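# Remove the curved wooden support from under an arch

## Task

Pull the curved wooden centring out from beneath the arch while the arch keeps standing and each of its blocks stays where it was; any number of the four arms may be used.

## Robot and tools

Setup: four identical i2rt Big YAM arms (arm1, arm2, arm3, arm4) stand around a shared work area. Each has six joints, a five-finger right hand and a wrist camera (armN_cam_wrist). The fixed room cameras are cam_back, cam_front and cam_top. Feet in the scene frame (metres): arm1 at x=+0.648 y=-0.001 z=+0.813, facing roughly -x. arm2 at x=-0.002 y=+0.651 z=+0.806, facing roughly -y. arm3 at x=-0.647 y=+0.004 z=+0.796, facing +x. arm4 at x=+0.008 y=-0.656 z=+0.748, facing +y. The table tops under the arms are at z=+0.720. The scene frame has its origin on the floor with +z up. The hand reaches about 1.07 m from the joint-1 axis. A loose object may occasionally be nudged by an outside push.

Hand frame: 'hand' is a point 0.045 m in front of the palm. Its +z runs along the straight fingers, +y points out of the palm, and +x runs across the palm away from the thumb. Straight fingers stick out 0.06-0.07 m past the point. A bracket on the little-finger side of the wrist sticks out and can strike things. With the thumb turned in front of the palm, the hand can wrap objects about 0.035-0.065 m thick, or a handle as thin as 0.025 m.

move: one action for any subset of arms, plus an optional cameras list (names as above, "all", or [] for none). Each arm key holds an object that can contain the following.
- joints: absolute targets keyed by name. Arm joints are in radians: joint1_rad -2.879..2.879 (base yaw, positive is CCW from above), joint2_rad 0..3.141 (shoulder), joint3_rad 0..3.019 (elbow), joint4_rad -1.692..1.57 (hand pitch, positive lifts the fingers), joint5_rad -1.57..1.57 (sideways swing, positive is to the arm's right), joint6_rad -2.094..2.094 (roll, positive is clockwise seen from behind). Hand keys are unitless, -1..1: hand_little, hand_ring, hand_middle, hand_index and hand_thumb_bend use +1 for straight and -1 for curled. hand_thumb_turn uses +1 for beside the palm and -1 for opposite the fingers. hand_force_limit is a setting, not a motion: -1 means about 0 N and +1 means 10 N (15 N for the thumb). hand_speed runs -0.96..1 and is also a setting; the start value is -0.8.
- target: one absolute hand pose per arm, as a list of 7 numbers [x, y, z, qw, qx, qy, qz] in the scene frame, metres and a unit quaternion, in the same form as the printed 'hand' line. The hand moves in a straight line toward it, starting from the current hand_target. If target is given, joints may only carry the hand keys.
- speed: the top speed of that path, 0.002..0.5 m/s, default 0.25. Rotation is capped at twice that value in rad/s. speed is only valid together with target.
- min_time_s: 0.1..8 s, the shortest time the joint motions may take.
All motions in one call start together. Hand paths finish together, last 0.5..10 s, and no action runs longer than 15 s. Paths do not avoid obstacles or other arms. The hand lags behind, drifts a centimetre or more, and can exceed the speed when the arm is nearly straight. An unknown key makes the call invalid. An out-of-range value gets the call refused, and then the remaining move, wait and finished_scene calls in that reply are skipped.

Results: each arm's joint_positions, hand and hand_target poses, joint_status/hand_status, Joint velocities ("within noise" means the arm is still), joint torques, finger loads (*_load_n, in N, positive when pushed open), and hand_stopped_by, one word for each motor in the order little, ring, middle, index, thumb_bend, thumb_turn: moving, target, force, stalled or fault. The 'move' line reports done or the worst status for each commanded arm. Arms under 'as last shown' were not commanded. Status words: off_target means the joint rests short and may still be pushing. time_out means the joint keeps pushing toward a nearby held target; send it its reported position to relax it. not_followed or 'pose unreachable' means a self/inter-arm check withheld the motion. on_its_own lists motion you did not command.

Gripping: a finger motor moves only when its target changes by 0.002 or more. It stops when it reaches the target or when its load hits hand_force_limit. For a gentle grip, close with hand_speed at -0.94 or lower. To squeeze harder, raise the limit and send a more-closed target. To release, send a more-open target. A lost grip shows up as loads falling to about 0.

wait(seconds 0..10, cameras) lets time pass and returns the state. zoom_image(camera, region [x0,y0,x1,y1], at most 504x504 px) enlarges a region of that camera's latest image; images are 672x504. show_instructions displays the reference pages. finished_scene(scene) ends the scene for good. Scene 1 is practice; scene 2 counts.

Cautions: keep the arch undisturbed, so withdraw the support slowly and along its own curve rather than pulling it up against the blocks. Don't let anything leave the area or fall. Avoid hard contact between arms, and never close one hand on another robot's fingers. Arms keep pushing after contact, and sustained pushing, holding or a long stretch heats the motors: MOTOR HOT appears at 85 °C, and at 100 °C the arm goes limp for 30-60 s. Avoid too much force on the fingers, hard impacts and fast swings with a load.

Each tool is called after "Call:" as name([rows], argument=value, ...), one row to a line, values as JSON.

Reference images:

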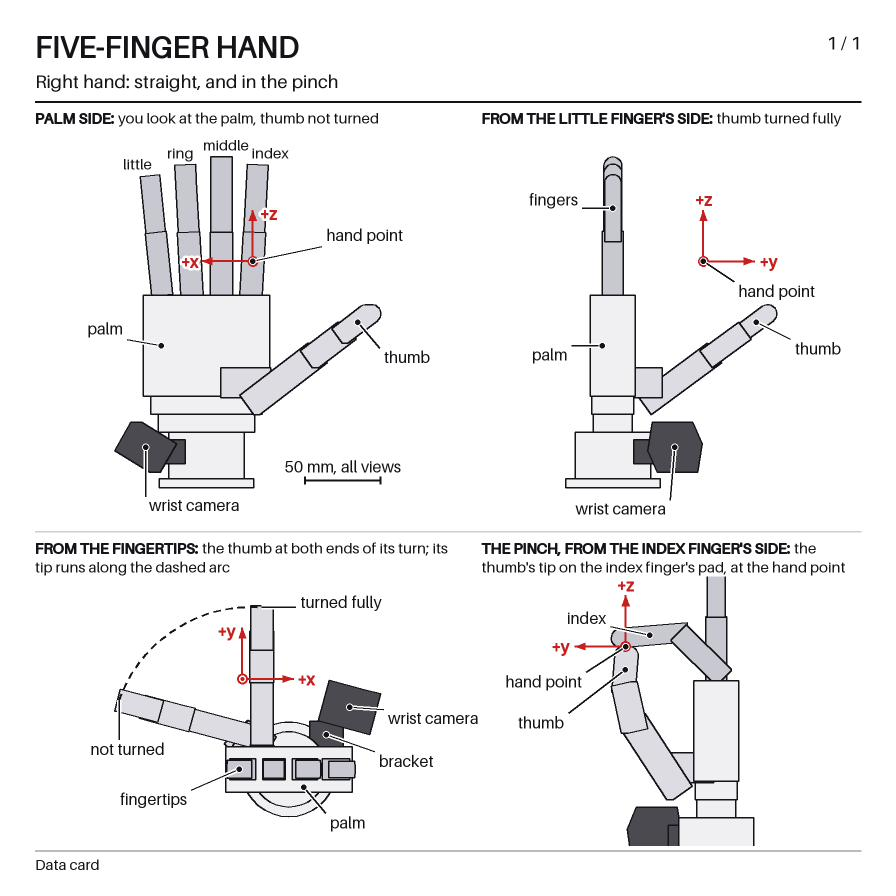

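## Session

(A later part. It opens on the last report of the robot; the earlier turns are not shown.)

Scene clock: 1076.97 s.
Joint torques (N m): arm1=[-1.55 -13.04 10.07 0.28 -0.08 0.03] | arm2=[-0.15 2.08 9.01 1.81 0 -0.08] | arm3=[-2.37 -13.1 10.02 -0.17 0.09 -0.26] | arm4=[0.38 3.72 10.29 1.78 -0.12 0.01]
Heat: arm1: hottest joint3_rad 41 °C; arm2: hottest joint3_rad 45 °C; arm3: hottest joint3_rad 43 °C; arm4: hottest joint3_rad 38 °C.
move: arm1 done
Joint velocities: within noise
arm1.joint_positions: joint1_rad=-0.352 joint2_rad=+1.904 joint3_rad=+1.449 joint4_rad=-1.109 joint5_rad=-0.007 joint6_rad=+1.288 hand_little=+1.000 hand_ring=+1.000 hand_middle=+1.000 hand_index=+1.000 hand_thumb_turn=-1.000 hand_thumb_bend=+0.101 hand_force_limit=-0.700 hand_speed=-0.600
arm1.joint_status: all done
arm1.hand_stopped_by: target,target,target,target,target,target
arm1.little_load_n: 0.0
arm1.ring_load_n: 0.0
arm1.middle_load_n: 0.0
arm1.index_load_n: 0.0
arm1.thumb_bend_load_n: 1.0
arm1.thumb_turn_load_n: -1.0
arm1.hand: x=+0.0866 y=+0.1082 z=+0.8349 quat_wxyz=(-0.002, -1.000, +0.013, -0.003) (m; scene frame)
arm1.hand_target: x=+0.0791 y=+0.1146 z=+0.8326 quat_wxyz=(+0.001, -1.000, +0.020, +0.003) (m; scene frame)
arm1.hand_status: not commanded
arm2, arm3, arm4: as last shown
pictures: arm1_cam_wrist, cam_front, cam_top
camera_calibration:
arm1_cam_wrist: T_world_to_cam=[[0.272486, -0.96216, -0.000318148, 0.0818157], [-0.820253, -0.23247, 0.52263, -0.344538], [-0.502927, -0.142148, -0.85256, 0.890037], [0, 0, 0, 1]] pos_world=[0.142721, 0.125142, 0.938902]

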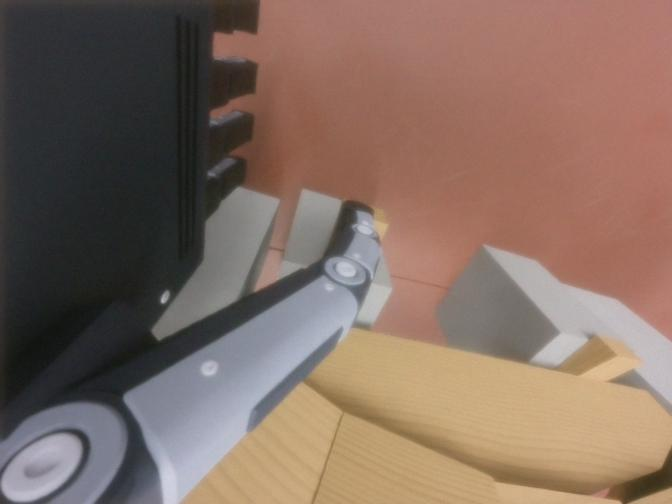

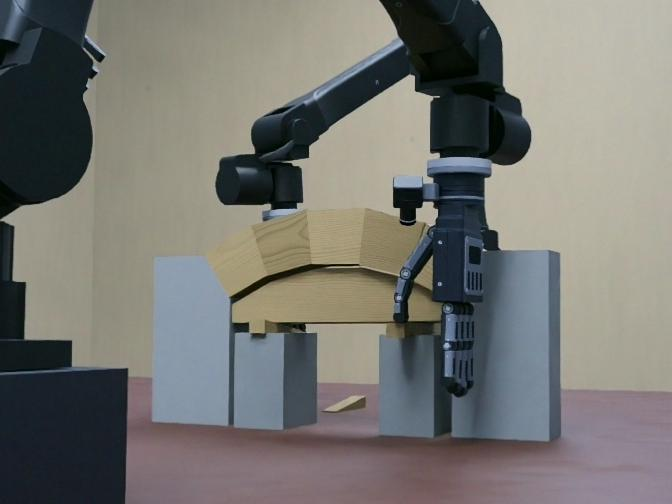

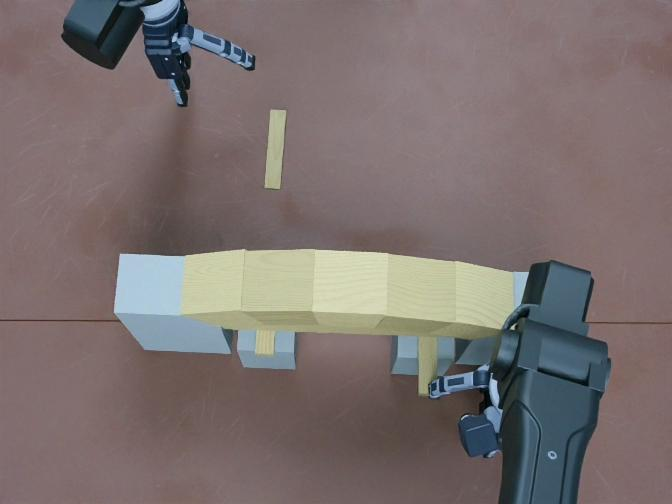

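Call:
move(arm1={"joints": {"hand_thumb_bend": 0.5}})

Call:
move(arm1={"joints": {"joint1_rad": -0.328, "joint2_rad": 1.931, "joint3_rad": 1.498, "joint4_rad": -1.122}, "min_time_s": 1.5})

Call:
move(arm1={"joints": {"hand_thumb_bend": 0.1}}, cameras=["cam_front", "cam_top"])

Call:
zoom_image(camera="cam_front", region=[340, 240, 500, 360])

Call:
zoom_image(camera="cam_top", region=[360, 320, 520, 440])

Scene clock: 1090.13 s.
Joint torques (N m): arm1=[-1.55 -13.1 10.07 0.27 -0.11 0.03] | arm2=[-0.26 1.96 9.01 1.83 0.01 -0.08] | arm3=[-2.37 -13.1 10.02 -0.17 0.09 -0.27] | arm4=[1.67 1.9 10.11 1.81 -0.12 0.02]
Heat: arm1: hottest joint3_rad 41 °C; arm2: hottest joint3_rad 45 °C; arm3: hottest joint3_rad 43 °C; arm4: hottest joint3_rad 38 °C.
move: arm1 done
Joint velocities: within noise
arm1.joint_positions: joint1_rad=-0.352 joint2_rad=+1.904 joint3_rad=+1.449 joint4_rad=-1.109 joint5_rad=-0.006 joint6_rad=+1.288 hand_little=+1.000 hand_ring=+1.000 hand_middle=+1.000 hand_index=+1.000 hand_thumb_turn=-1.000 hand_thumb_bend=+0.500 hand_force_limit=-0.700 hand_speed=-0.600
arm1.joint_status: all done
arm1.hand_stopped_by: target,target,target,target,target,target
arm1.little_load_n: 0.0
arm1.ring_load_n: 0.0
arm1.middle_load_n: 0.0
arm1.index_load_n: 0.0
arm1.thumb_bend_load_n: 0.0
arm1.thumb_turn_load_n: 0.0
arm1.hand: x=+0.0866 y=+0.1082 z=+0.8346 quat_wxyz=(-0.002, -1.000, +0.013, -0.004) (m; scene frame)
arm1.hand_target: x=+0.0791 y=+0.1146 z=+0.8326 quat_wxyz=(+0.001, -1.000, +0.020, +0.003) (m; scene frame)
arm1.hand_status: not commanded
arm2, arm4: as last shown
arm3.joint_positions: joint1_rad=-0.518 joint2_rad=+1.594 joint3_rad=+1.074 joint4_rad=-1.085 joint5_rad=-0.009 joint6_rad=+1.112 hand_little=+1.000 hand_ring=+1.000 hand_middle=+1.000 hand_index=+1.000 hand_thumb_turn=-1.000 hand_thumb_bend=+0.600 hand_force_limit=-0.200 hand_speed=-0.500
arm3.joint_status: not commanded
arm3.hand_stopped_by: target,target,target,target,target,target
arm3.little_load_n: 0.0
arm3.ring_load_n: 0.0
arm3.middle_load_n: 0.0
arm3.index_load_n: 0.0
arm3.thumb_bend_load_n: 0.0
arm3.thumb_turn_load_n: 0.0
arm3.hand: x=-0.2424 y=-0.1361 z=+0.8408 quat_wxyz=(+0.020, -0.019, -1.000, -0.011) (m; scene frame)
arm3.hand_target: x=-0.2306 y=-0.1496 z=+0.8601 quat_wxyz=(+0.000, -0.018, -1.000, +0.000) (m; scene frame)
arm3.hand_status: not commanded
pictures: none

Scene clock: 1092.13 s.
Joint torques (N m): arm1=[-0.73 -13.04 13.31 -0.7 -0.11 0.03] | arm2=[-0.09 2.02 9.01 1.84 -0.01 -0.09] | arm3=[-2.37 -13.1 10.03 -0.16 0.1 -0.27] | arm4=[0.67 2.14 10.04 1.72 -0.17 0.05]
Heat: arm1: hottest joint3_rad 41 °C; arm2: hottest joint3_rad 45 °C; arm3: hottest joint3_rad 43 °C; arm4: hottest joint3_rad 38 °C.
move: arm1 done
Joint velocities: within noise
arm1.joint_positions: joint1_rad=-0.334 joint2_rad=+1.918 joint3_rad=+1.449 joint4_rad=-1.109 joint5_rad=-0.006 joint6_rad=+1.288 hand_little=+1.000 hand_ring=+1.000 hand_middle=+1.000 hand_index=+1.000 hand_thumb_turn=-1.000 hand_thumb_bend=+0.500 hand_force_limit=-0.700 hand_speed=-0.600
arm1.joint_status: all done
arm1.hand_stopped_by: target,target,target,target,target,target
arm1.little_load_n: 0.0
arm1.ring_load_n: 0.0
arm1.middle_load_n: 0.0
arm1.index_load_n: 0.0
arm1.thumb_bend_load_n: -0.5
arm1.thumb_turn_load_n: 0.0
arm1.hand: x=+0.0862 y=+0.0976 z=+0.8271 quat_wxyz=(-0.004, -1.000, +0.004, -0.010) (m; scene frame)
arm1.hand_target: x=+0.0693 y=+0.0994 z=+0.8369 quat_wxyz=(+0.000, -1.000, +0.005, +0.001) (m; scene frame)
arm1.hand_status: not commanded
arm2.joint_positions: joint1_rad=-0.011 joint2_rad=+0.646 joint3_rad=+1.374 joint4_rad=-1.418 joint5_rad=+0.091 joint6_rad=-0.991 hand_little=+1.000 hand_ring=+1.000 hand_middle=+1.000 hand_index=+1.000 hand_thumb_turn=+1.000 hand_thumb_bend=+1.000 hand_force_limit=+0.000 hand_speed=-0.800
arm2.joint_status: not commanded
arm2.hand_stopped_by: target,target,target,target,target,target
arm2.little_load_n: 0.0
arm2.ring_load_n: 0.0
arm2.middle_load_n: 0.0
arm2.index_load_n: 0.0
arm2.thumb_bend_load_n: 0.0
arm2.thumb_turn_load_n: 0.0
arm2.hand: x=-0.0608 y=+0.4410 z=+1.2592 quat_wxyz=(+0.243, +0.401, -0.810, +0.352) (m; scene frame)
arm2.hand_target: x=-0.0608 y=+0.4412 z=+1.2694 quat_wxyz=(+0.248, +0.398, -0.806, +0.362) (m; scene frame)
arm2.hand_status: not commanded
arm3: as last shown
arm4.joint_positions: joint1_rad=+0.111 joint2_rad=+0.644 joint3_rad=+1.326 joint4_rad=-1.552 joint5_rad=-0.099 joint6_rad=-1.379 hand_little=+1.000 hand_ring=+1.000 hand_middle=+1.000 hand_index=+1.000 hand_thumb_turn=+1.000 hand_thumb_bend=+1.000 hand_force_limit=+0.000 hand_speed=-0.800
arm4.joint_status: not commanded
arm4.hand_stopped_by: target,target,target,target,target,target
arm4.little_load_n: 0.0
arm4.ring_load_n: 0.0
arm4.middle_load_n: 0.0
arm4.index_load_n: 0.5
arm4.thumb_bend_load_n: 0.0
arm4.thumb_turn_load_n: 0.0
arm4.hand: x=+0.0120 y=-0.4479 z=+1.1632 quat_wxyz=(-0.303, +0.666, +0.663, +0.155) (m; scene frame)
arm4.hand_target: x=+0.0119 y=-0.4466 z=+1.1755 quat_wxyz=(-0.315, +0.662, +0.660, +0.163) (m; scene frame)
arm4.hand_status: not commanded
pictures: none

Scene clock: 1093.33 s.
Joint torques (N m): arm1=[-0.73 -13.1 13.3 -0.7 -0.11 0.03] | arm2=[-0.21 1.9 8.98 1.84 0 -0.08] | arm3=[-2.37 -13.1 10.03 -0.17 0.1 -0.27] | arm4=[0.67 3.25 10.13 1.92 -0.12 0.08]
Heat: arm1: hottest joint3_rad 41 °C; arm2: hottest joint3_rad 45 °C; arm3: hottest joint3_rad 43 °C; arm4: hottest joint3_rad 38 °C.
move: arm1 done
Joint velocities: within noise
arm1.joint_positions: joint1_rad=-0.334 joint2_rad=+1.918 joint3_rad=+1.449 joint4_rad=-1.109 joint5_rad=-0.006 joint6_rad=+1.288 hand_little=+1.000 hand_ring=+1.000 hand_middle=+1.000 hand_index=+1.000 hand_thumb_turn=-1.000 hand_thumb_bend=+0.100 hand_force_limit=-0.700 hand_speed=-0.600
arm1.joint_status: all done
arm1.hand_stopped_by: target,target,target,target,target,target
arm1.little_load_n: 0.0
arm1.ring_load_n: 0.0
arm1.middle_load_n: 0.0
arm1.index_load_n: 0.0
arm1.thumb_bend_load_n: 0.0
arm1.thumb_turn_load_n: 0.0
arm1.hand: x=+0.0862 y=+0.0976 z=+0.8271 quat_wxyz=(-0.004, -1.000, +0.004, -0.010) (m; scene frame)
arm1.hand_target: x=+0.0693 y=+0.0994 z=+0.8369 quat_wxyz=(+0.000, -1.000, +0.005, +0.001) (m; scene frame)
arm1.hand_status: not commanded
arm2, arm3, arm4: as last shown
arm4.index_load_n: 0.0
arm4.thumb_turn_load_n: 0.5
pictures: cam_front, cam_top

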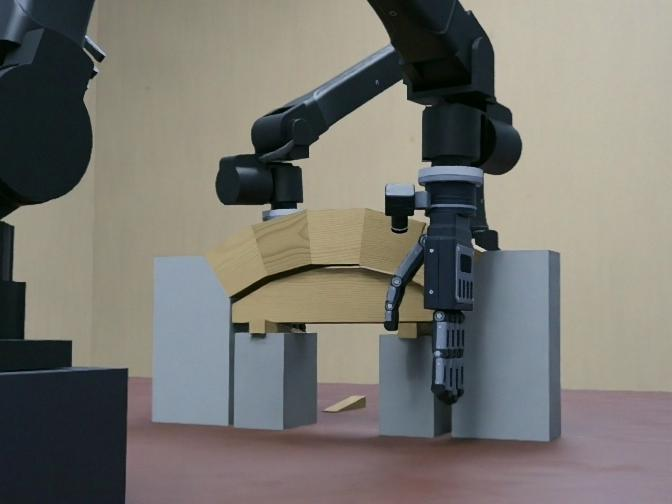

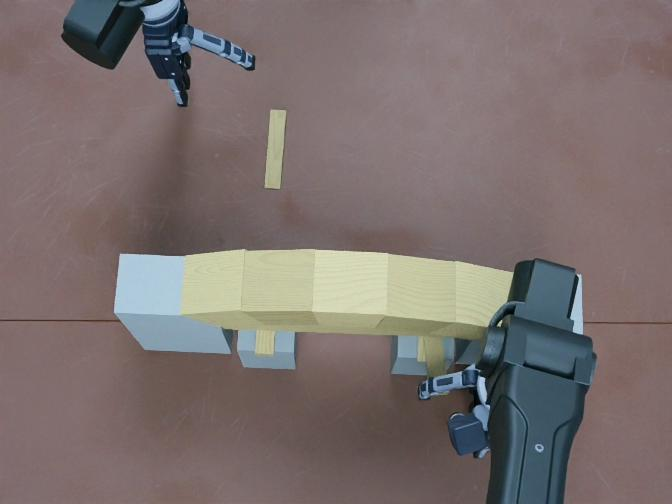

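Scaled by 3.150.

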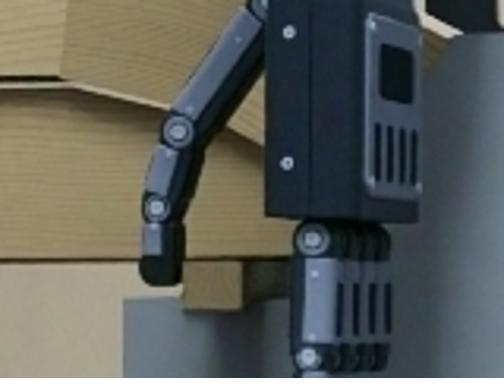

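Scaled by 3.150.

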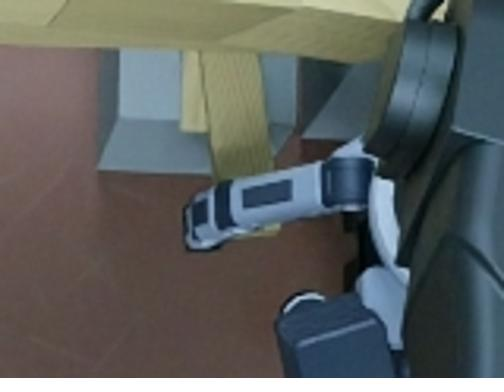

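Call:
move(arm1={"joints": {"hand_thumb_bend": 0.6}})

Call:
move(arm1={"joints": {"joint2_rad": 1.87, "joint3_rad": 1.468, "joint4_rad": -1.115}, "min_time_s": 1.5})

Call:
move(arm1={"joints": {"joint1_rad": -0.375, "joint6_rad": 1.215}, "min_time_s": 1.5}, cameras=["cam_front", "cam_top"])

Call:
zoom_image(camera="cam_front", region=[340, 240, 500, 360])

Call:
zoom_image(camera="cam_top", region=[360, 320, 520, 440])

Scene clock: 1127.50 s.
Joint torques (N m): arm1=[-0.67 -13.1 13.31 -0.7 -0.11 0.03] | arm2=[-0.32 2.08 8.99 1.8 -0.01 -0.08] | arm3=[-2.32 -13.1 10.02 -0.17 0.09 -0.27] | arm4=[0.09 2.73 10.19 1.76 -0.15 -0.01]
Heat: arm1: hottest joint3_rad 44 °C; arm2: hottest joint3_rad 45 °C; arm3: hottest joint3_rad 43 °C; arm4: hottest joint3_rad 38 °C.
move: arm1 done
Joint velocities: within noise
arm1.joint_positions: joint1_rad=-0.334 joint2_rad=+1.918 joint3_rad=+1.449 joint4_rad=-1.109 joint5_rad=-0.006 joint6_rad=+1.288 hand_little=+1.000 hand_ring=+1.000 hand_middle=+1.000 hand_index=+1.000 hand_thumb_turn=-1.000 hand_thumb_bend=+0.600 hand_force_limit=-0.700 hand_speed=-0.600
arm1.joint_status: all done
arm1.hand_stopped_by: target,target,target,target,target,target
arm1.little_load_n: 0.0
arm1.ring_load_n: 0.0
arm1.middle_load_n: 0.0
arm1.index_load_n: 0.0
arm1.thumb_bend_load_n: 0.0
arm1.thumb_turn_load_n: 0.0
arm1.hand: x=+0.0862 y=+0.0976 z=+0.8271 quat_wxyz=(-0.004, -1.000, +0.004, -0.010) (m; scene frame)
arm1.hand_target: x=+0.0693 y=+0.0994 z=+0.8369 quat_wxyz=(+0.000, -1.000, +0.005, +0.001) (m; scene frame)
arm1.hand_status: not commanded
arm2, arm3, arm4: as last shown
arm4.thumb_turn_load_n: 0.0
pictures: none

Scene clock: 1129.40 s.
Joint torques (N m): arm1=[-0.73 -16.09 10.7 -0.43 -0.11 0.03] | arm2=[-0.21 2.02 8.99 1.84 -0.01 -0.09] | arm3=[-2.43 -13.1 10.02 -0.16 0.09 -0.27] | arm4=[0.73 3.02 10.21 1.48 -0.12 0.07]
Heat: arm1: hottest joint3_rad 44 °C; arm2: hottest joint3_rad 45 °C; arm3: hottest joint3_rad 43 °C; arm4: hottest joint3_rad 38 °C.
move: arm1 done
Joint velocities: within noise
arm1.joint_positions: joint1_rad=-0.334 joint2_rad=+1.894 joint3_rad=+1.449 joint4_rad=-1.109 joint5_rad=-0.006 joint6_rad=+1.288 hand_little=+1.000 hand_ring=+1.000 hand_middle=+1.000 hand_index=+1.000 hand_thumb_turn=-1.000 hand_thumb_bend=+0.600 hand_force_limit=-0.700 hand_speed=-0.600
arm1.joint_status: all done
arm1.hand_stopped_by: target,target,target,target,target,target
arm1.little_load_n: 0.0
arm1.ring_load_n: 0.0
arm1.middle_load_n: 0.5
arm1.index_load_n: 0.0
arm1.thumb_bend_load_n: 0.0
arm1.thumb_turn_load_n: 0.0
arm1.hand: x=+0.0837 y=+0.0983 z=+0.8400 quat_wxyz=(-0.001, -1.000, +0.004, +0.001) (m; scene frame)
arm1.hand_target: x=+0.0742 y=+0.0979 z=+0.8603 quat_wxyz=(+0.005, -1.000, +0.004, +0.019) (m; scene frame)
arm1.hand_status: not commanded
arm2, arm3, arm4: as last shown
arm3.thumb_bend_load_n: -0.5
pictures: none

Scene clock: 1131.33 s.
Joint torques (N m): arm1=[-1.61 -16.03 10.69 -0.4 -0.11 -0.12] | arm2=[-0.26 2.08 8.99 1.84 0 -0.08] | arm3=[-2.32 -13.1 10.02 -0.17 0.1 -0.27] | arm4=[0.79 1.85 10.29 1.81 -0.18 0.05]
Heat: arm1: hottest joint3_rad 44 °C; arm2: hottest joint3_rad 45 °C; arm3: hottest joint3_rad 43 °C; arm4: hottest joint3_rad 38 °C.
move: arm1 done
Joint velocities: within noise
arm1.joint_positions: joint1_rad=-0.369 joint2_rad=+1.894 joint3_rad=+1.449 joint4_rad=-1.109 joint5_rad=-0.006 joint6_rad=+1.223 hand_little=+1.000 hand_ring=+1.000 hand_middle=+1.000 hand_index=+1.000 hand_thumb_turn=-1.000 hand_thumb_bend=+0.600 hand_force_limit=-0.700 hand_speed=-0.600
arm1.joint_status: all done
arm1.hand_stopped_by: target,target,target,target,target,target
arm1.little_load_n: 0.0
arm1.ring_load_n: 0.0
arm1.middle_load_n: 0.0
arm1.index_load_n: 0.0
arm1.thumb_bend_load_n: 0.0
arm1.thumb_turn_load_n: 0.0
arm1.hand: x=+0.0915 y=+0.1159 z=+0.8400 quat_wxyz=(-0.001, -1.000, -0.011, +0.001) (m; scene frame)
arm1.hand_target: x=+0.0843 y=+0.1222 z=+0.8602 quat_wxyz=(+0.007, -1.000, -0.012, +0.019) (m; scene frame)
arm1.hand_status: not commanded
arm2, arm3, arm4: as last shown
arm3.thumb_bend_load_n: 0.0
pictures: cam_front, cam_top

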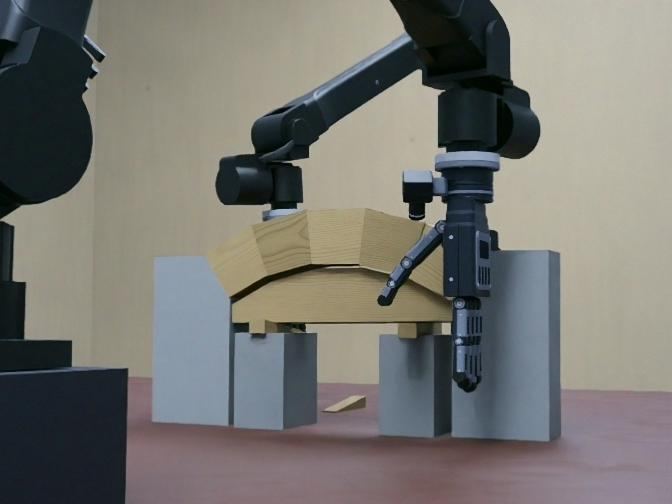

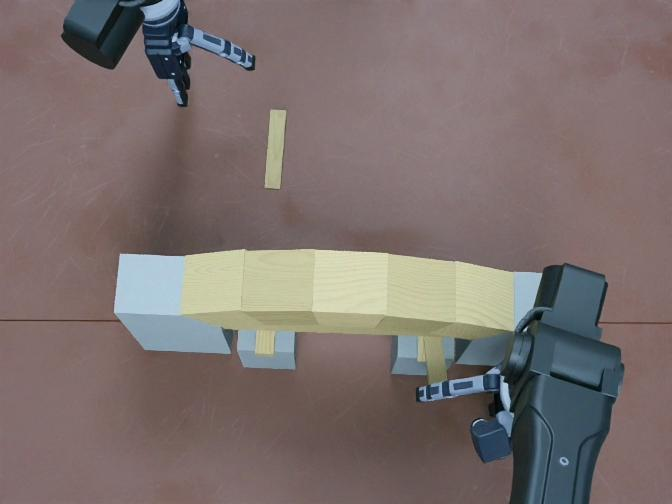

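Scaled by 3.150.

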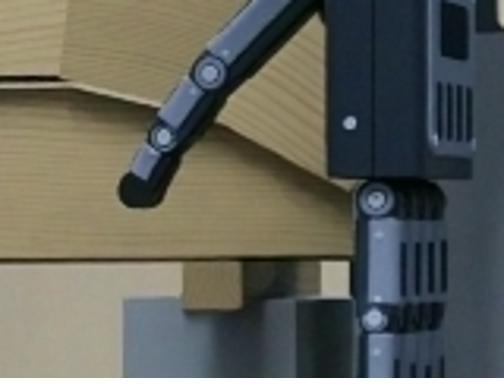

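Scaled by 3.150.

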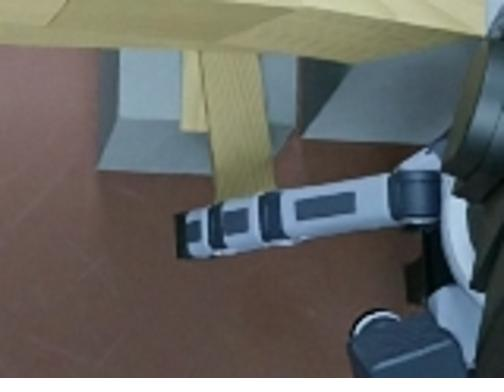

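Call:
move(arm1={"joints": {"joint1_rad": -0.348, "joint2_rad": 1.917, "joint3_rad": 1.475, "joint4_rad": -1.07, "hand_thumb_bend": 0.6}, "min_time_s": 1.5})

Call:
move(arm1={"joints": {"hand_thumb_bend": 0.1}}, cameras=["cam_front", "cam_top"])

Call:
zoom_image(camera="cam_front", region=[340, 240, 500, 360])

Call:
zoom_image(camera="cam_top", region=[360, 320, 520, 440])

Scene clock: 1151.50 s.
Joint torques (N m): arm1=[-0.73 -13.22 11.32 0.34 -0.11 -0.12] | arm2=[-0.09 2.02 8.98 1.83 0.01 -0.08] | arm3=[-2.32 -13.1 10.03 -0.16 0.09 -0.27] | arm4=[0.26 2.84 9.98 1.65 -0.14 0.07]
Heat: arm1: hottest joint3_rad 43 °C; arm2: hottest joint3_rad 46 °C; arm3: hottest joint3_rad 43 °C; arm4: hottest joint3_rad 39 °C.
move: arm1 done
Joint velocities: within noise
arm1.joint_positions: joint1_rad=-0.354 joint2_rad=+1.905 joint3_rad=+1.449 joint4_rad=-1.084 joint5_rad=-0.006 joint6_rad=+1.222 hand_little=+1.000 hand_ring=+1.000 hand_middle=+1.000 hand_index=+1.000 hand_thumb_turn=-1.000 hand_thumb_bend=+0.600 hand_force_limit=-0.700 hand_speed=-0.600
arm1.joint_status: all done
arm1.hand_stopped_by: target,target,target,target,target,target
arm1.little_load_n: 0.0
arm1.ring_load_n: 0.0
arm1.middle_load_n: 0.0
arm1.index_load_n: 0.0
arm1.thumb_bend_load_n: 0.0
arm1.thumb_turn_load_n: 0.0
arm1.hand: x=+0.0846 y=+0.1091 z=+0.8344 quat_wxyz=(+0.002, -1.000, -0.019, +0.008) (m; scene frame)
arm1.hand_target: x=+0.0711 y=+0.1101 z=+0.8375 quat_wxyz=(+0.007, -0.999, -0.026, +0.021) (m; scene frame)
arm1.hand_status: not commanded
arm2, arm3, arm4: as last shown
arm4.ring_load_n: -0.5
pictures: none

Scene clock: 1152.77 s.
Joint torques (N m): arm1=[-0.79 -13.16 11.34 0.31 0.02 -0.06] | arm2=[-0.15 2.02 8.98 1.81 -0.01 -0.09] | arm3=[-2.32 -13.1 10.02 -0.17 0.1 -0.27] | arm4=[1.03 2.67 10.36 2.1 -0.12 0.06]
Heat: arm1: hottest joint3_rad 43 °C; arm2: hottest joint3_rad 46 °C; arm3: hottest joint3_rad 43 °C; arm4: hottest joint3_rad 39 °C.
move: arm1 done
Joint velocities: within noise
arm1.joint_positions: joint1_rad=-0.353 joint2_rad=+1.905 joint3_rad=+1.449 joint4_rad=-1.084 joint5_rad=-0.009 joint6_rad=+1.216 hand_little=+1.000 hand_ring=+1.000 hand_middle=+1.000 hand_index=+1.000 hand_thumb_turn=-1.000 hand_thumb_bend=+0.109 hand_force_limit=-0.700 hand_speed=-0.600
arm1.joint_status: all done
arm1.hand_stopped_by: target,target,target,target,force,target
arm1.little_load_n: 0.5
arm1.ring_load_n: 0.0
arm1.middle_load_n: 0.0
arm1.index_load_n: 0.0
arm1.thumb_bend_load_n: 1.0
arm1.thumb_turn_load_n: -1.0
arm1.hand: x=+0.0846 y=+0.1078 z=+0.8346 quat_wxyz=(+0.000, -1.000, -0.022, +0.008) (m; scene frame)
arm1.hand_target: x=+0.0710 y=+0.1102 z=+0.8375 quat_wxyz=(+0.007, -0.999, -0.025, +0.021) (m; scene frame)
arm1.hand_status: not commanded
arm2, arm3, arm4: as last shown
arm4.ring_load_n: 0.0
pictures: cam_front, cam_top

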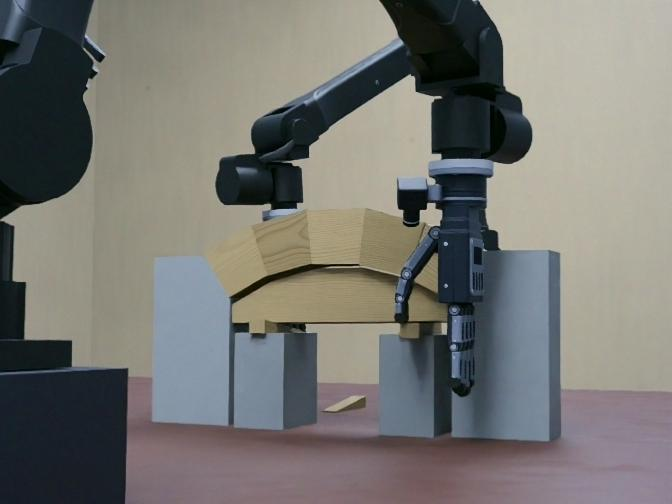

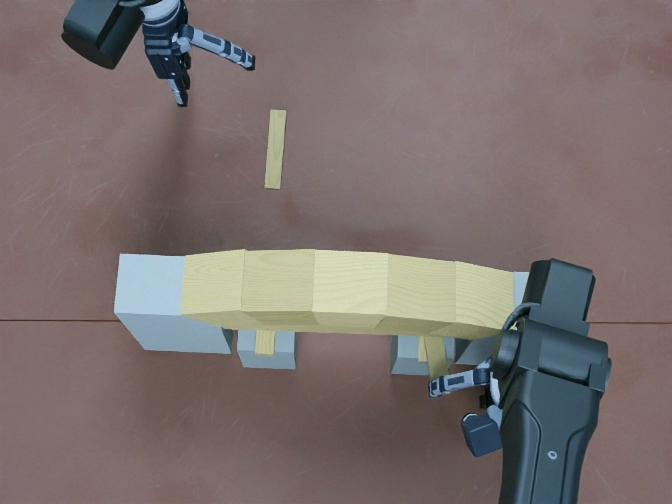

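Scaled by 3.150.

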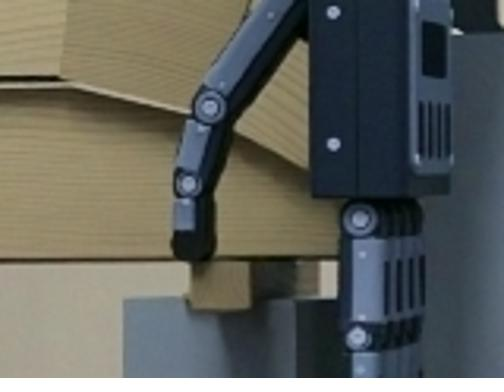

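Scaled by 3.150.

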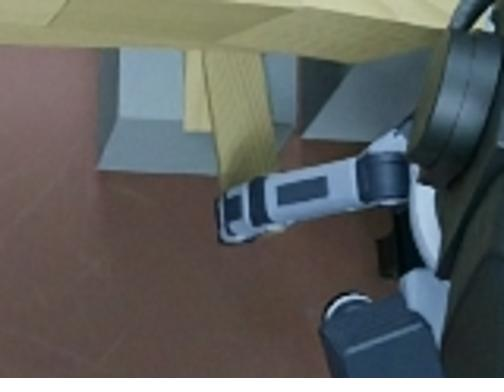

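Call:
move(arm1={"joints": {"hand_thumb_bend": 0.5}})

Call:
move(arm1={"joints": {"joint1_rad": -0.374, "joint2_rad": 1.87}, "min_time_s": 1.5})

Call:
move(arm1={"joints": {"hand_thumb_bend": 0.05}}, cameras=["cam_front", "cam_top"])

Call:
zoom_image(camera="cam_front", region=[340, 240, 500, 360])

Call:
zoom_image(camera="cam_top", region=[360, 320, 520, 440])

Scene clock: 1166.83 s.
Joint torques (N m): arm1=[-0.85 -13.16 11.32 0.32 -0.11 -0.06] | arm2=[-0.21 1.96 8.99 1.81 0 -0.07] | arm3=[-2.32 -13.1 10.02 -0.16 0.09 -0.27] | arm4=[0.56 3.02 10.44 1.72 -0.14 0.06]
Heat: arm1: hottest joint3_rad 43 °C; arm2: hottest joint3_rad 46 °C; arm3: hottest joint3_rad 43 °C; arm4: hottest joint3_rad 39 °C.
move: arm1 done
Joint velocities: within noise
arm1.joint_positions: joint1_rad=-0.353 joint2_rad=+1.905 joint3_rad=+1.449 joint4_rad=-1.084 joint5_rad=-0.006 joint6_rad=+1.216 hand_little=+1.000 hand_ring=+1.000 hand_middle=+1.000 hand_index=+1.000 hand_thumb_turn=-1.000 hand_thumb_bend=+0.500 hand_force_limit=-0.700 hand_speed=-0.600
arm1.joint_status: all done
arm1.hand_stopped_by: target,target,target,target,target,target
arm1.little_load_n: 0.0
arm1.ring_load_n: 0.0
arm1.middle_load_n: 0.0
arm1.index_load_n: 0.0
arm1.thumb_bend_load_n: 0.0
arm1.thumb_turn_load_n: 0.0
arm1.hand: x=+0.0848 y=+0.1082 z=+0.8343 quat_wxyz=(+0.001, -1.000, -0.022, +0.008) (m; scene frame)
arm1.hand_target: x=+0.0711 y=+0.1102 z=+0.8374 quat_wxyz=(+0.007, -0.999, -0.025, +0.021) (m; scene frame)
arm1.hand_status: not commanded
arm2, arm4: as last shown
arm2.middle_load_n: -0.5
arm3.joint_positions: joint1_rad=-0.518 joint2_rad=+1.594 joint3_rad=+1.074 joint4_rad=-1.085 joint5_rad=-0.009 joint6_rad=+1.112 hand_little=+1.000 hand_ring=+1.000 hand_middle=+1.000 hand_index=+1.000 hand_thumb_turn=-1.000 hand_thumb_bend=+0.600 hand_force_limit=-0.200 hand_speed=-0.500
arm3.joint_status: not commanded
arm3.hand_stopped_by: target,target,target,target,target,target
arm3.little_load_n: 0.0
arm3.ring_load_n: 0.0
arm3.middle_load_n: 0.0
arm3.index_load_n: 0.5
arm3.thumb_bend_load_n: 0.0
arm3.thumb_turn_load_n: 0.0
arm3.hand: x=-0.2424 y=-0.1361 z=+0.8408 quat_wxyz=(+0.020, -0.019, -1.000, -0.011) (m; scene frame)
arm3.hand_target: x=-0.2306 y=-0.1496 z=+0.8601 quat_wxyz=(+0.000, -0.018, -1.000, +0.000) (m; scene frame)
arm3.hand_status: not commanded
arm4.middle_load_n: -0.5
pictures: none

Scene clock: 1168.77 s.
Joint torques (N m): arm1=[-1.67 -16.15 11.37 0.34 -0.11 -0.06] | arm2=[-0.09 1.96 8.98 1.81 -0.01 -0.08] | arm3=[-2.32 -13.16 10.02 -0.17 0.09 -0.27] | arm4=[0.15 3.25 10.25 1.94 -0.22 0.07]
Heat: arm1: hottest joint3_rad 43 °C; arm2: hottest joint3_rad 46 °C; arm3: hottest joint3_rad 44 °C; arm4: hottest joint3_rad 39 °C.
move: arm1 done
Joint velocities: within noise
arm1.joint_positions: joint1_rad=-0.367 joint2_rad=+1.895 joint3_rad=+1.449 joint4_rad=-1.084 joint5_rad=-0.006 joint6_rad=+1.216 hand_little=+1.000 hand_ring=+1.000 hand_middle=+1.000 hand_index=+1.000 hand_thumb_turn=-1.000 hand_thumb_bend=+0.500 hand_force_limit=-0.700 hand_speed=-0.600
arm1.joint_status: all done
arm1.hand_stopped_by: target,target,target,target,target,target
arm1.little_load_n: 0.0
arm1.ring_load_n: 0.0
arm1.middle_load_n: 0.0
arm1.index_load_n: 0.0
arm1.thumb_bend_load_n: 0.0
arm1.thumb_turn_load_n: 0.0
arm1.hand: x=+0.0854 y=+0.1167 z=+0.8399 quat_wxyz=(+0.003, -1.000, -0.015, +0.013) (m; scene frame)
arm1.hand_target: x=+0.0700 y=+0.1264 z=+0.8640 quat_wxyz=(+0.015, -0.999, -0.013, +0.043) (m; scene frame)
arm1.hand_status: not commanded
arm2.joint_positions: joint1_rad=-0.011 joint2_rad=+0.646 joint3_rad=+1.374 joint4_rad=-1.418 joint5_rad=+0.091 joint6_rad=-0.991 hand_little=+1.000 hand_ring=+1.000 hand_middle=+1.000 hand_index=+1.000 hand_thumb_turn=+1.000 hand_thumb_bend=+1.000 hand_force_limit=+0.000 hand_speed=-0.800
arm2.joint_status: not commanded
arm2.hand_stopped_by: target,target,target,target,target,target
arm2.little_load_n: 0.0
arm2.ring_load_n: 0.0
arm2.middle_load_n: 0.0
arm2.index_load_n: 0.0
arm2.thumb_bend_load_n: 0.0
arm2.thumb_turn_load_n: 0.0
arm2.hand: x=-0.0608 y=+0.4410 z=+1.2592 quat_wxyz=(+0.243, +0.401, -0.810, +0.352) (m; scene frame)
arm2.hand_target: x=-0.0608 y=+0.4412 z=+1.2694 quat_wxyz=(+0.248, +0.398, -0.806, +0.362) (m; scene frame)
arm2.hand_status: not commanded
arm3: as last shown
arm3.index_load_n: 0.0
arm4.joint_positions: joint1_rad=+0.111 joint2_rad=+0.644 joint3_rad=+1.326 joint4_rad=-1.552 joint5_rad=-0.099 joint6_rad=-1.379 hand_little=+1.000 hand_ring=+1.000 hand_middle=+1.000 hand_index=+1.000 hand_thumb_turn=+1.000 hand_thumb_bend=+1.000 hand_force_limit=+0.000 hand_speed=-0.800
arm4.joint_status: not commanded
arm4.hand_stopped_by: target,target,target,target,target,target
arm4.little_load_n: 0.0
arm4.ring_load_n: 0.0
arm4.middle_load_n: 0.0
arm4.index_load_n: 0.0
arm4.thumb_bend_load_n: 0.0
arm4.thumb_turn_load_n: 0.0
arm4.hand: x=+0.0120 y=-0.4479 z=+1.1632 quat_wxyz=(-0.303, +0.666, +0.663, +0.155) (m; scene frame)
arm4.hand_target: x=+0.0119 y=-0.4466 z=+1.1755 quat_wxyz=(-0.315, +0.662, +0.660, +0.163) (m; scene frame)
arm4.hand_status: not commanded
pictures: none

Scene clock: 1170.03 s.
Joint torques (N m): arm1=[-1.67 -16.15 11.38 0.32 -0.1 -0.06] | arm2=[-0.21 2.02 8.96 1.83 -0.01 -0.09] | arm3=[-2.37 -13.04 10.02 -0.17 0.1 -0.27] | arm4=[0.73 2.37 10.04 1.76 -0.2 0.03]
Heat: arm1: hottest joint3_rad 43 °C; arm2: hottest joint3_rad 46 °C; arm3: hottest joint3_rad 44 °C; arm4: hottest joint3_rad 39 °C.
move: arm1 done
Joint velocities: within noise
arm1.joint_positions: joint1_rad=-0.367 joint2_rad=+1.895 joint3_rad=+1.449 joint4_rad=-1.084 joint5_rad=-0.006 joint6_rad=+1.216 hand_little=+1.000 hand_ring=+1.000 hand_middle=+1.000 hand_index=+1.000 hand_thumb_turn=-1.000 hand_thumb_bend=+0.050 hand_force_limit=-0.700 hand_speed=-0.600
arm1.joint_status: all done
arm1.hand_stopped_by: target,target,target,target,target,target
arm1.little_load_n: 0.0
arm1.ring_load_n: 0.0
arm1.middle_load_n: 0.0
arm1.index_load_n: 0.0
arm1.thumb_bend_load_n: 0.0
arm1.thumb_turn_load_n: 0.0
arm1.hand: x=+0.0854 y=+0.1167 z=+0.8399 quat_wxyz=(+0.003, -1.000, -0.015, +0.013) (m; scene frame)
arm1.hand_target: x=+0.0700 y=+0.1264 z=+0.8640 quat_wxyz=(+0.015, -0.999, -0.013, +0.043) (m; scene frame)
arm1.hand_status: not commanded
arm2, arm3, arm4: as last shown
arm2.thumb_bend_load_n: -0.5
arm3.index_load_n: -0.5
arm3.thumb_bend_load_n: -0.5
arm4.thumb_turn_load_n: 0.5
pictures: cam_front, cam_top

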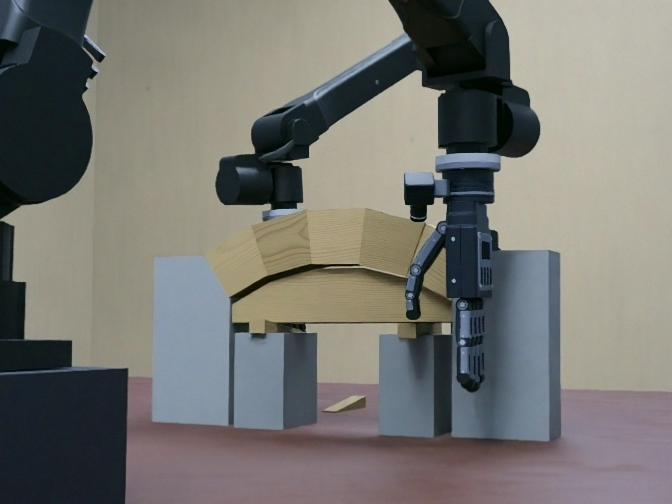

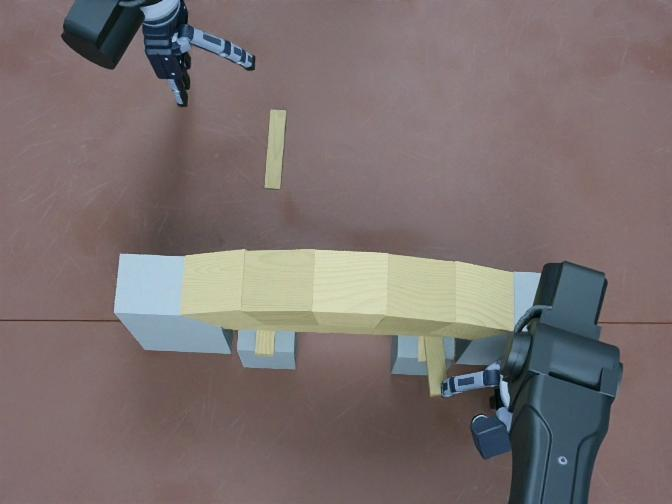

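Scaled by 3.150.

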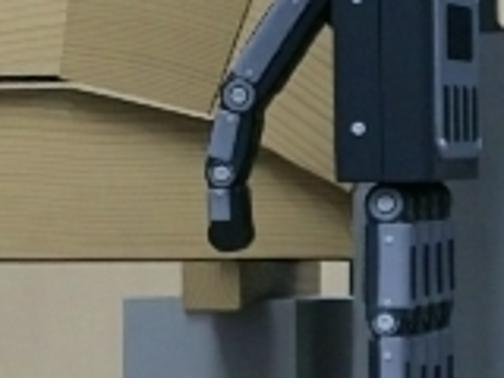

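Scaled by 3.150.

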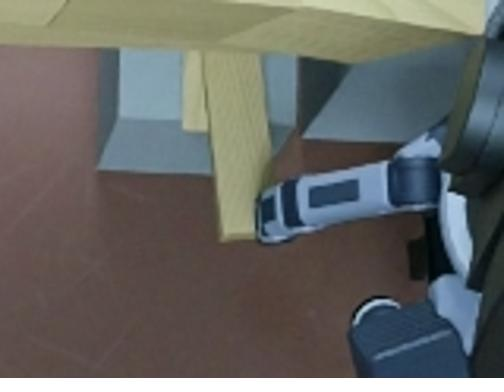

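Call:
move(arm1={"joints": {"joint1_rad": -0.346}, "min_time_s": 1.5}, cameras=["cam_front", "cam_top"])

Call:
zoom_image(camera="cam_front", region=[340, 240, 500, 360])

Call:
zoom_image(camera="cam_top", region=[360, 320, 520, 440])

Scene clock: 1180.77 s.
Joint torques (N m): arm1=[-0.67 -16.15 11.38 0.32 -0.11 -0.06] | arm2=[-0.21 2.02 9.01 1.8 0 -0.08] | arm3=[-2.37 -13.1 10.02 -0.17 0.1 -0.27] | arm4=[0.73 2.67 10.13 1.72 -0.13 0.05]
Heat: arm1: hottest joint3_rad 43 °C; arm2: hottest joint3_rad 46 °C; arm3: hottest joint3_rad 44 °C; arm4: hottest joint3_rad 39 °C.
move: arm1 done
Joint velocities: within noise
arm1.joint_positions: joint1_rad=-0.352 joint2_rad=+1.895 joint3_rad=+1.449 joint4_rad=-1.084 joint5_rad=-0.006 joint6_rad=+1.216 hand_little=+1.000 hand_ring=+1.000 hand_middle=+1.000 hand_index=+1.000 hand_thumb_turn=-1.000 hand_thumb_bend=+0.050 hand_force_limit=-0.700 hand_speed=-0.600
arm1.joint_status: all done
arm1.hand_stopped_by: target,target,target,target,target,target
arm1.little_load_n: 0.0
arm1.ring_load_n: 0.0
arm1.middle_load_n: 0.0
arm1.index_load_n: 0.0
arm1.thumb_bend_load_n: 0.0
arm1.thumb_turn_load_n: 0.0
arm1.hand: x=+0.0837 y=+0.1082 z=+0.8399 quat_wxyz=(+0.003, -1.000, -0.023, +0.013) (m; scene frame)
arm1.hand_target: x=+0.0667 y=+0.1102 z=+0.8640 quat_wxyz=(+0.015, -0.999, -0.027, +0.043) (m; scene frame)
arm1.hand_status: not commanded
arm2, arm3, arm4: as last shown
arm2.thumb_bend_load_n: 0.0
arm3.index_load_n: 0.0
arm3.thumb_bend_load_n: 0.0
arm4.thumb_turn_load_n: 0.0
pictures: cam_front, cam_top

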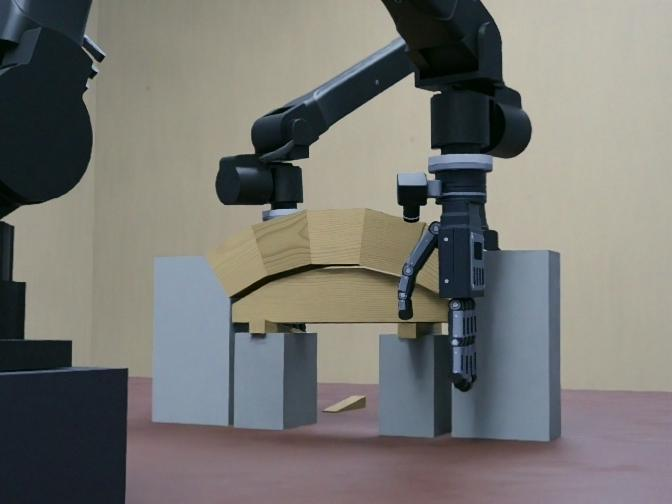

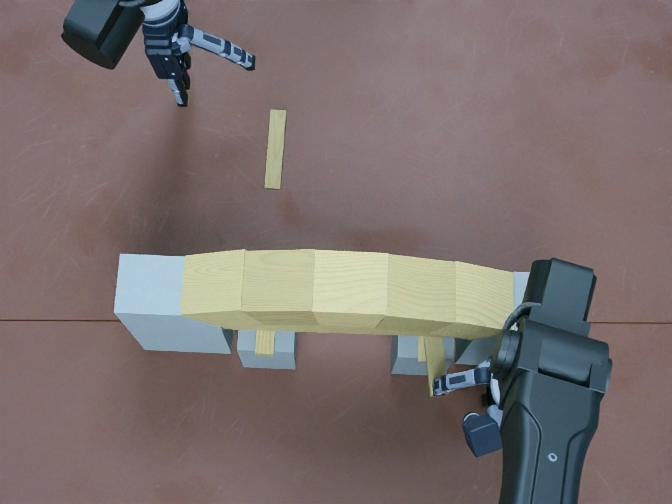

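Scaled by 3.150.

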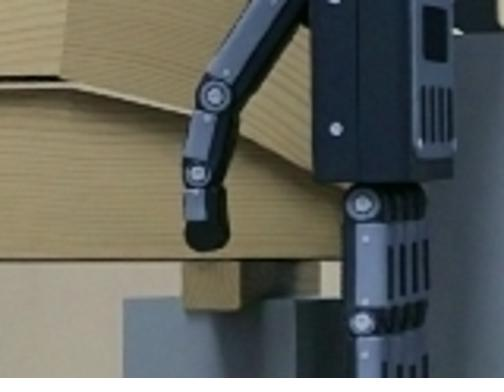

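Scaled by 3.150.

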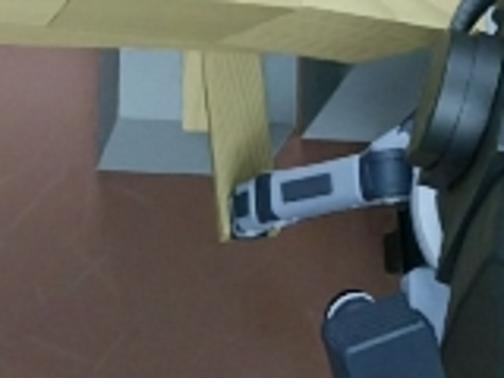

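Call:
move(arm1={"joints": {"joint4_rad": -1.108, "hand_index": 0.3}, "min_time_s": 1})

Call:
move(arm1={"joints": {"hand_speed": -0.92, "hand_force_limit": -0.6, "hand_index": -0.25}}, cameras=["cam_front", "cam_top", "arm1_cam_wrist"])

Call:
zoom_image(camera="cam_front", region=[340, 240, 500, 360])

Scene clock: 1193.87 s.
Joint torques (N m): arm1=[-0.67 -16.15 11.36 -0.55 -0.11 -0.06] | arm2=[-0.15 2.14 8.98 1.83 0 -0.08] | arm3=[-2.37 -13.1 10.02 -0.16 0.09 -0.27] | arm4=[0.44 2.08 9.96 1.87 -0.06 0.04]
Heat: arm1: hottest joint3_rad 44 °C; arm2: hottest joint3_rad 46 °C; arm3: hottest joint3_rad 44 °C; arm4: hottest joint3_rad 39 °C.
move: arm1 done
Joint velocities: within noise
arm1.joint_positions: joint1_rad=-0.352 joint2_rad=+1.895 joint3_rad=+1.449 joint4_rad=-1.096 joint5_rad=-0.006 joint6_rad=+1.216 hand_little=+1.000 hand_ring=+1.000 hand_middle=+1.000 hand_index=+0.300 hand_thumb_turn=-1.000 hand_thumb_bend=+0.050 hand_force_limit=-0.700 hand_speed=-0.600
arm1.joint_status: all done
arm1.hand_stopped_by: target,target,target,target,target,target
arm1.little_load_n: 0.0
arm1.ring_load_n: 0.0
arm1.middle_load_n: 0.0
arm1.index_load_n: 0.0
arm1.thumb_bend_load_n: 0.0
arm1.thumb_turn_load_n: 0.0
arm1.hand: x=+0.0868 y=+0.1072 z=+0.8397 quat_wxyz=(+0.001, -1.000, -0.023, +0.007) (m; scene frame)
arm1.hand_target: x=+0.0764 y=+0.1072 z=+0.8629 quat_wxyz=(+0.008, -0.999, -0.026, +0.025) (m; scene frame)
arm1.hand_status: not commanded
arm2, arm3, arm4: as last shown
pictures: none

Scene clock: 1196.23 s.
Joint torques (N m): arm1=[-0.67 -16.15 11.36 -0.59 -0.14 -0.06] | arm2=[-0.21 1.96 8.99 1.81 0 -0.08] | arm3=[-2.37 -13.1 10.03 -0.16 0.1 -0.26] | arm4=[1.08 2.9 10.21 1.83 -0.12 0.05]
Heat: arm1: hottest joint3_rad 44 °C; arm2: hottest joint3_rad 46 °C; arm3: hottest joint3_rad 44 °C; arm4: hottest joint3_rad 39 °C.
move: arm1 off_target
Joint velocities: within noise
arm1.joint_positions: joint1_rad=-0.352 joint2_rad=+1.895 joint3_rad=+1.449 joint4_rad=-1.097 joint5_rad=-0.005 joint6_rad=+1.216 hand_little=+1.000 hand_ring=+1.000 hand_middle=+1.000 hand_index=+0.010 hand_thumb_turn=-1.000 hand_thumb_bend=+0.051 hand_force_limit=-0.600 hand_speed=-0.920
arm1.joint_status: hand_index off_target (ended at +0.010, target -0.250); the others done
arm1.hand_stopped_by: target,target,target,force,target,target
arm1.little_load_n: 0.0
arm1.ring_load_n: -0.5
arm1.middle_load_n: 0.0
arm1.index_load_n: 2.0
arm1.thumb_bend_load_n: 2.0
arm1.thumb_turn_load_n: 0.0
arm1.hand: x=+0.0869 y=+0.1072 z=+0.8397 quat_wxyz=(+0.001, -1.000, -0.023, +0.007) (m; scene frame)
arm1.hand_target: x=+0.0764 y=+0.1072 z=+0.8629 quat_wxyz=(+0.008, -0.999, -0.026, +0.025) (m; scene frame)
arm1.hand_status: not commanded
arm2, arm3, arm4: as last shown
pictures: arm1_cam_wrist, cam_front, cam_top
camera_calibration:
arm1_cam_wrist: T_world_to_cam=[[0.341016, -0.939957, -0.0137355, 0.0838175], [-0.790785, -0.294736, 0.53646, -0.354421], [-0.508298, -0.17208, -0.843814, 0.890617], [0, 0, 0, 1]] pos_world=[0.143845, 0.127581, 0.942799]

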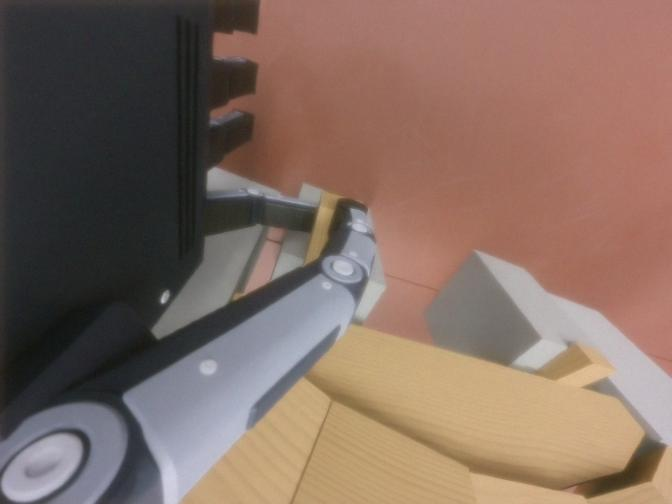

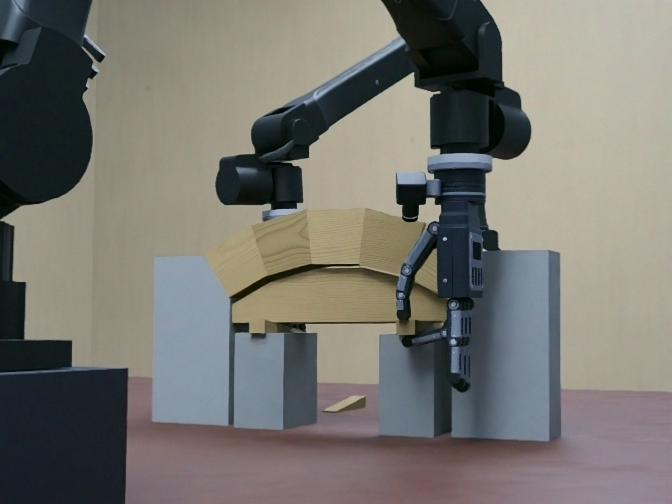

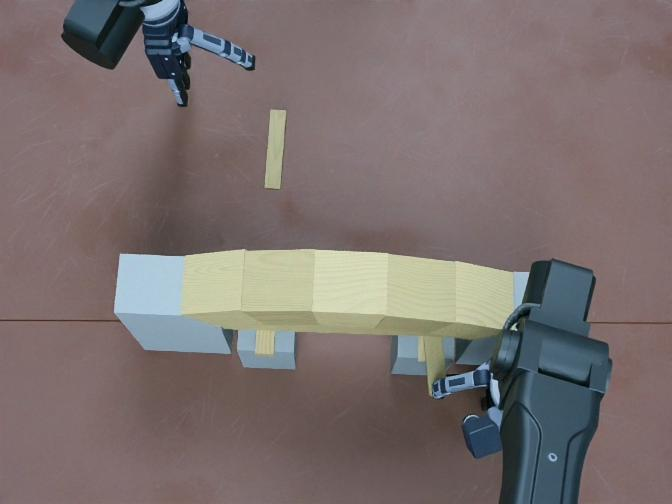

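Scaled by 3.150.

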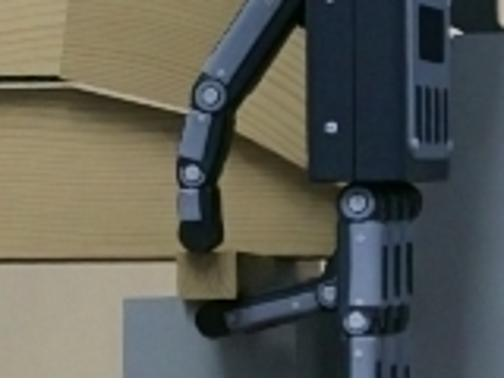

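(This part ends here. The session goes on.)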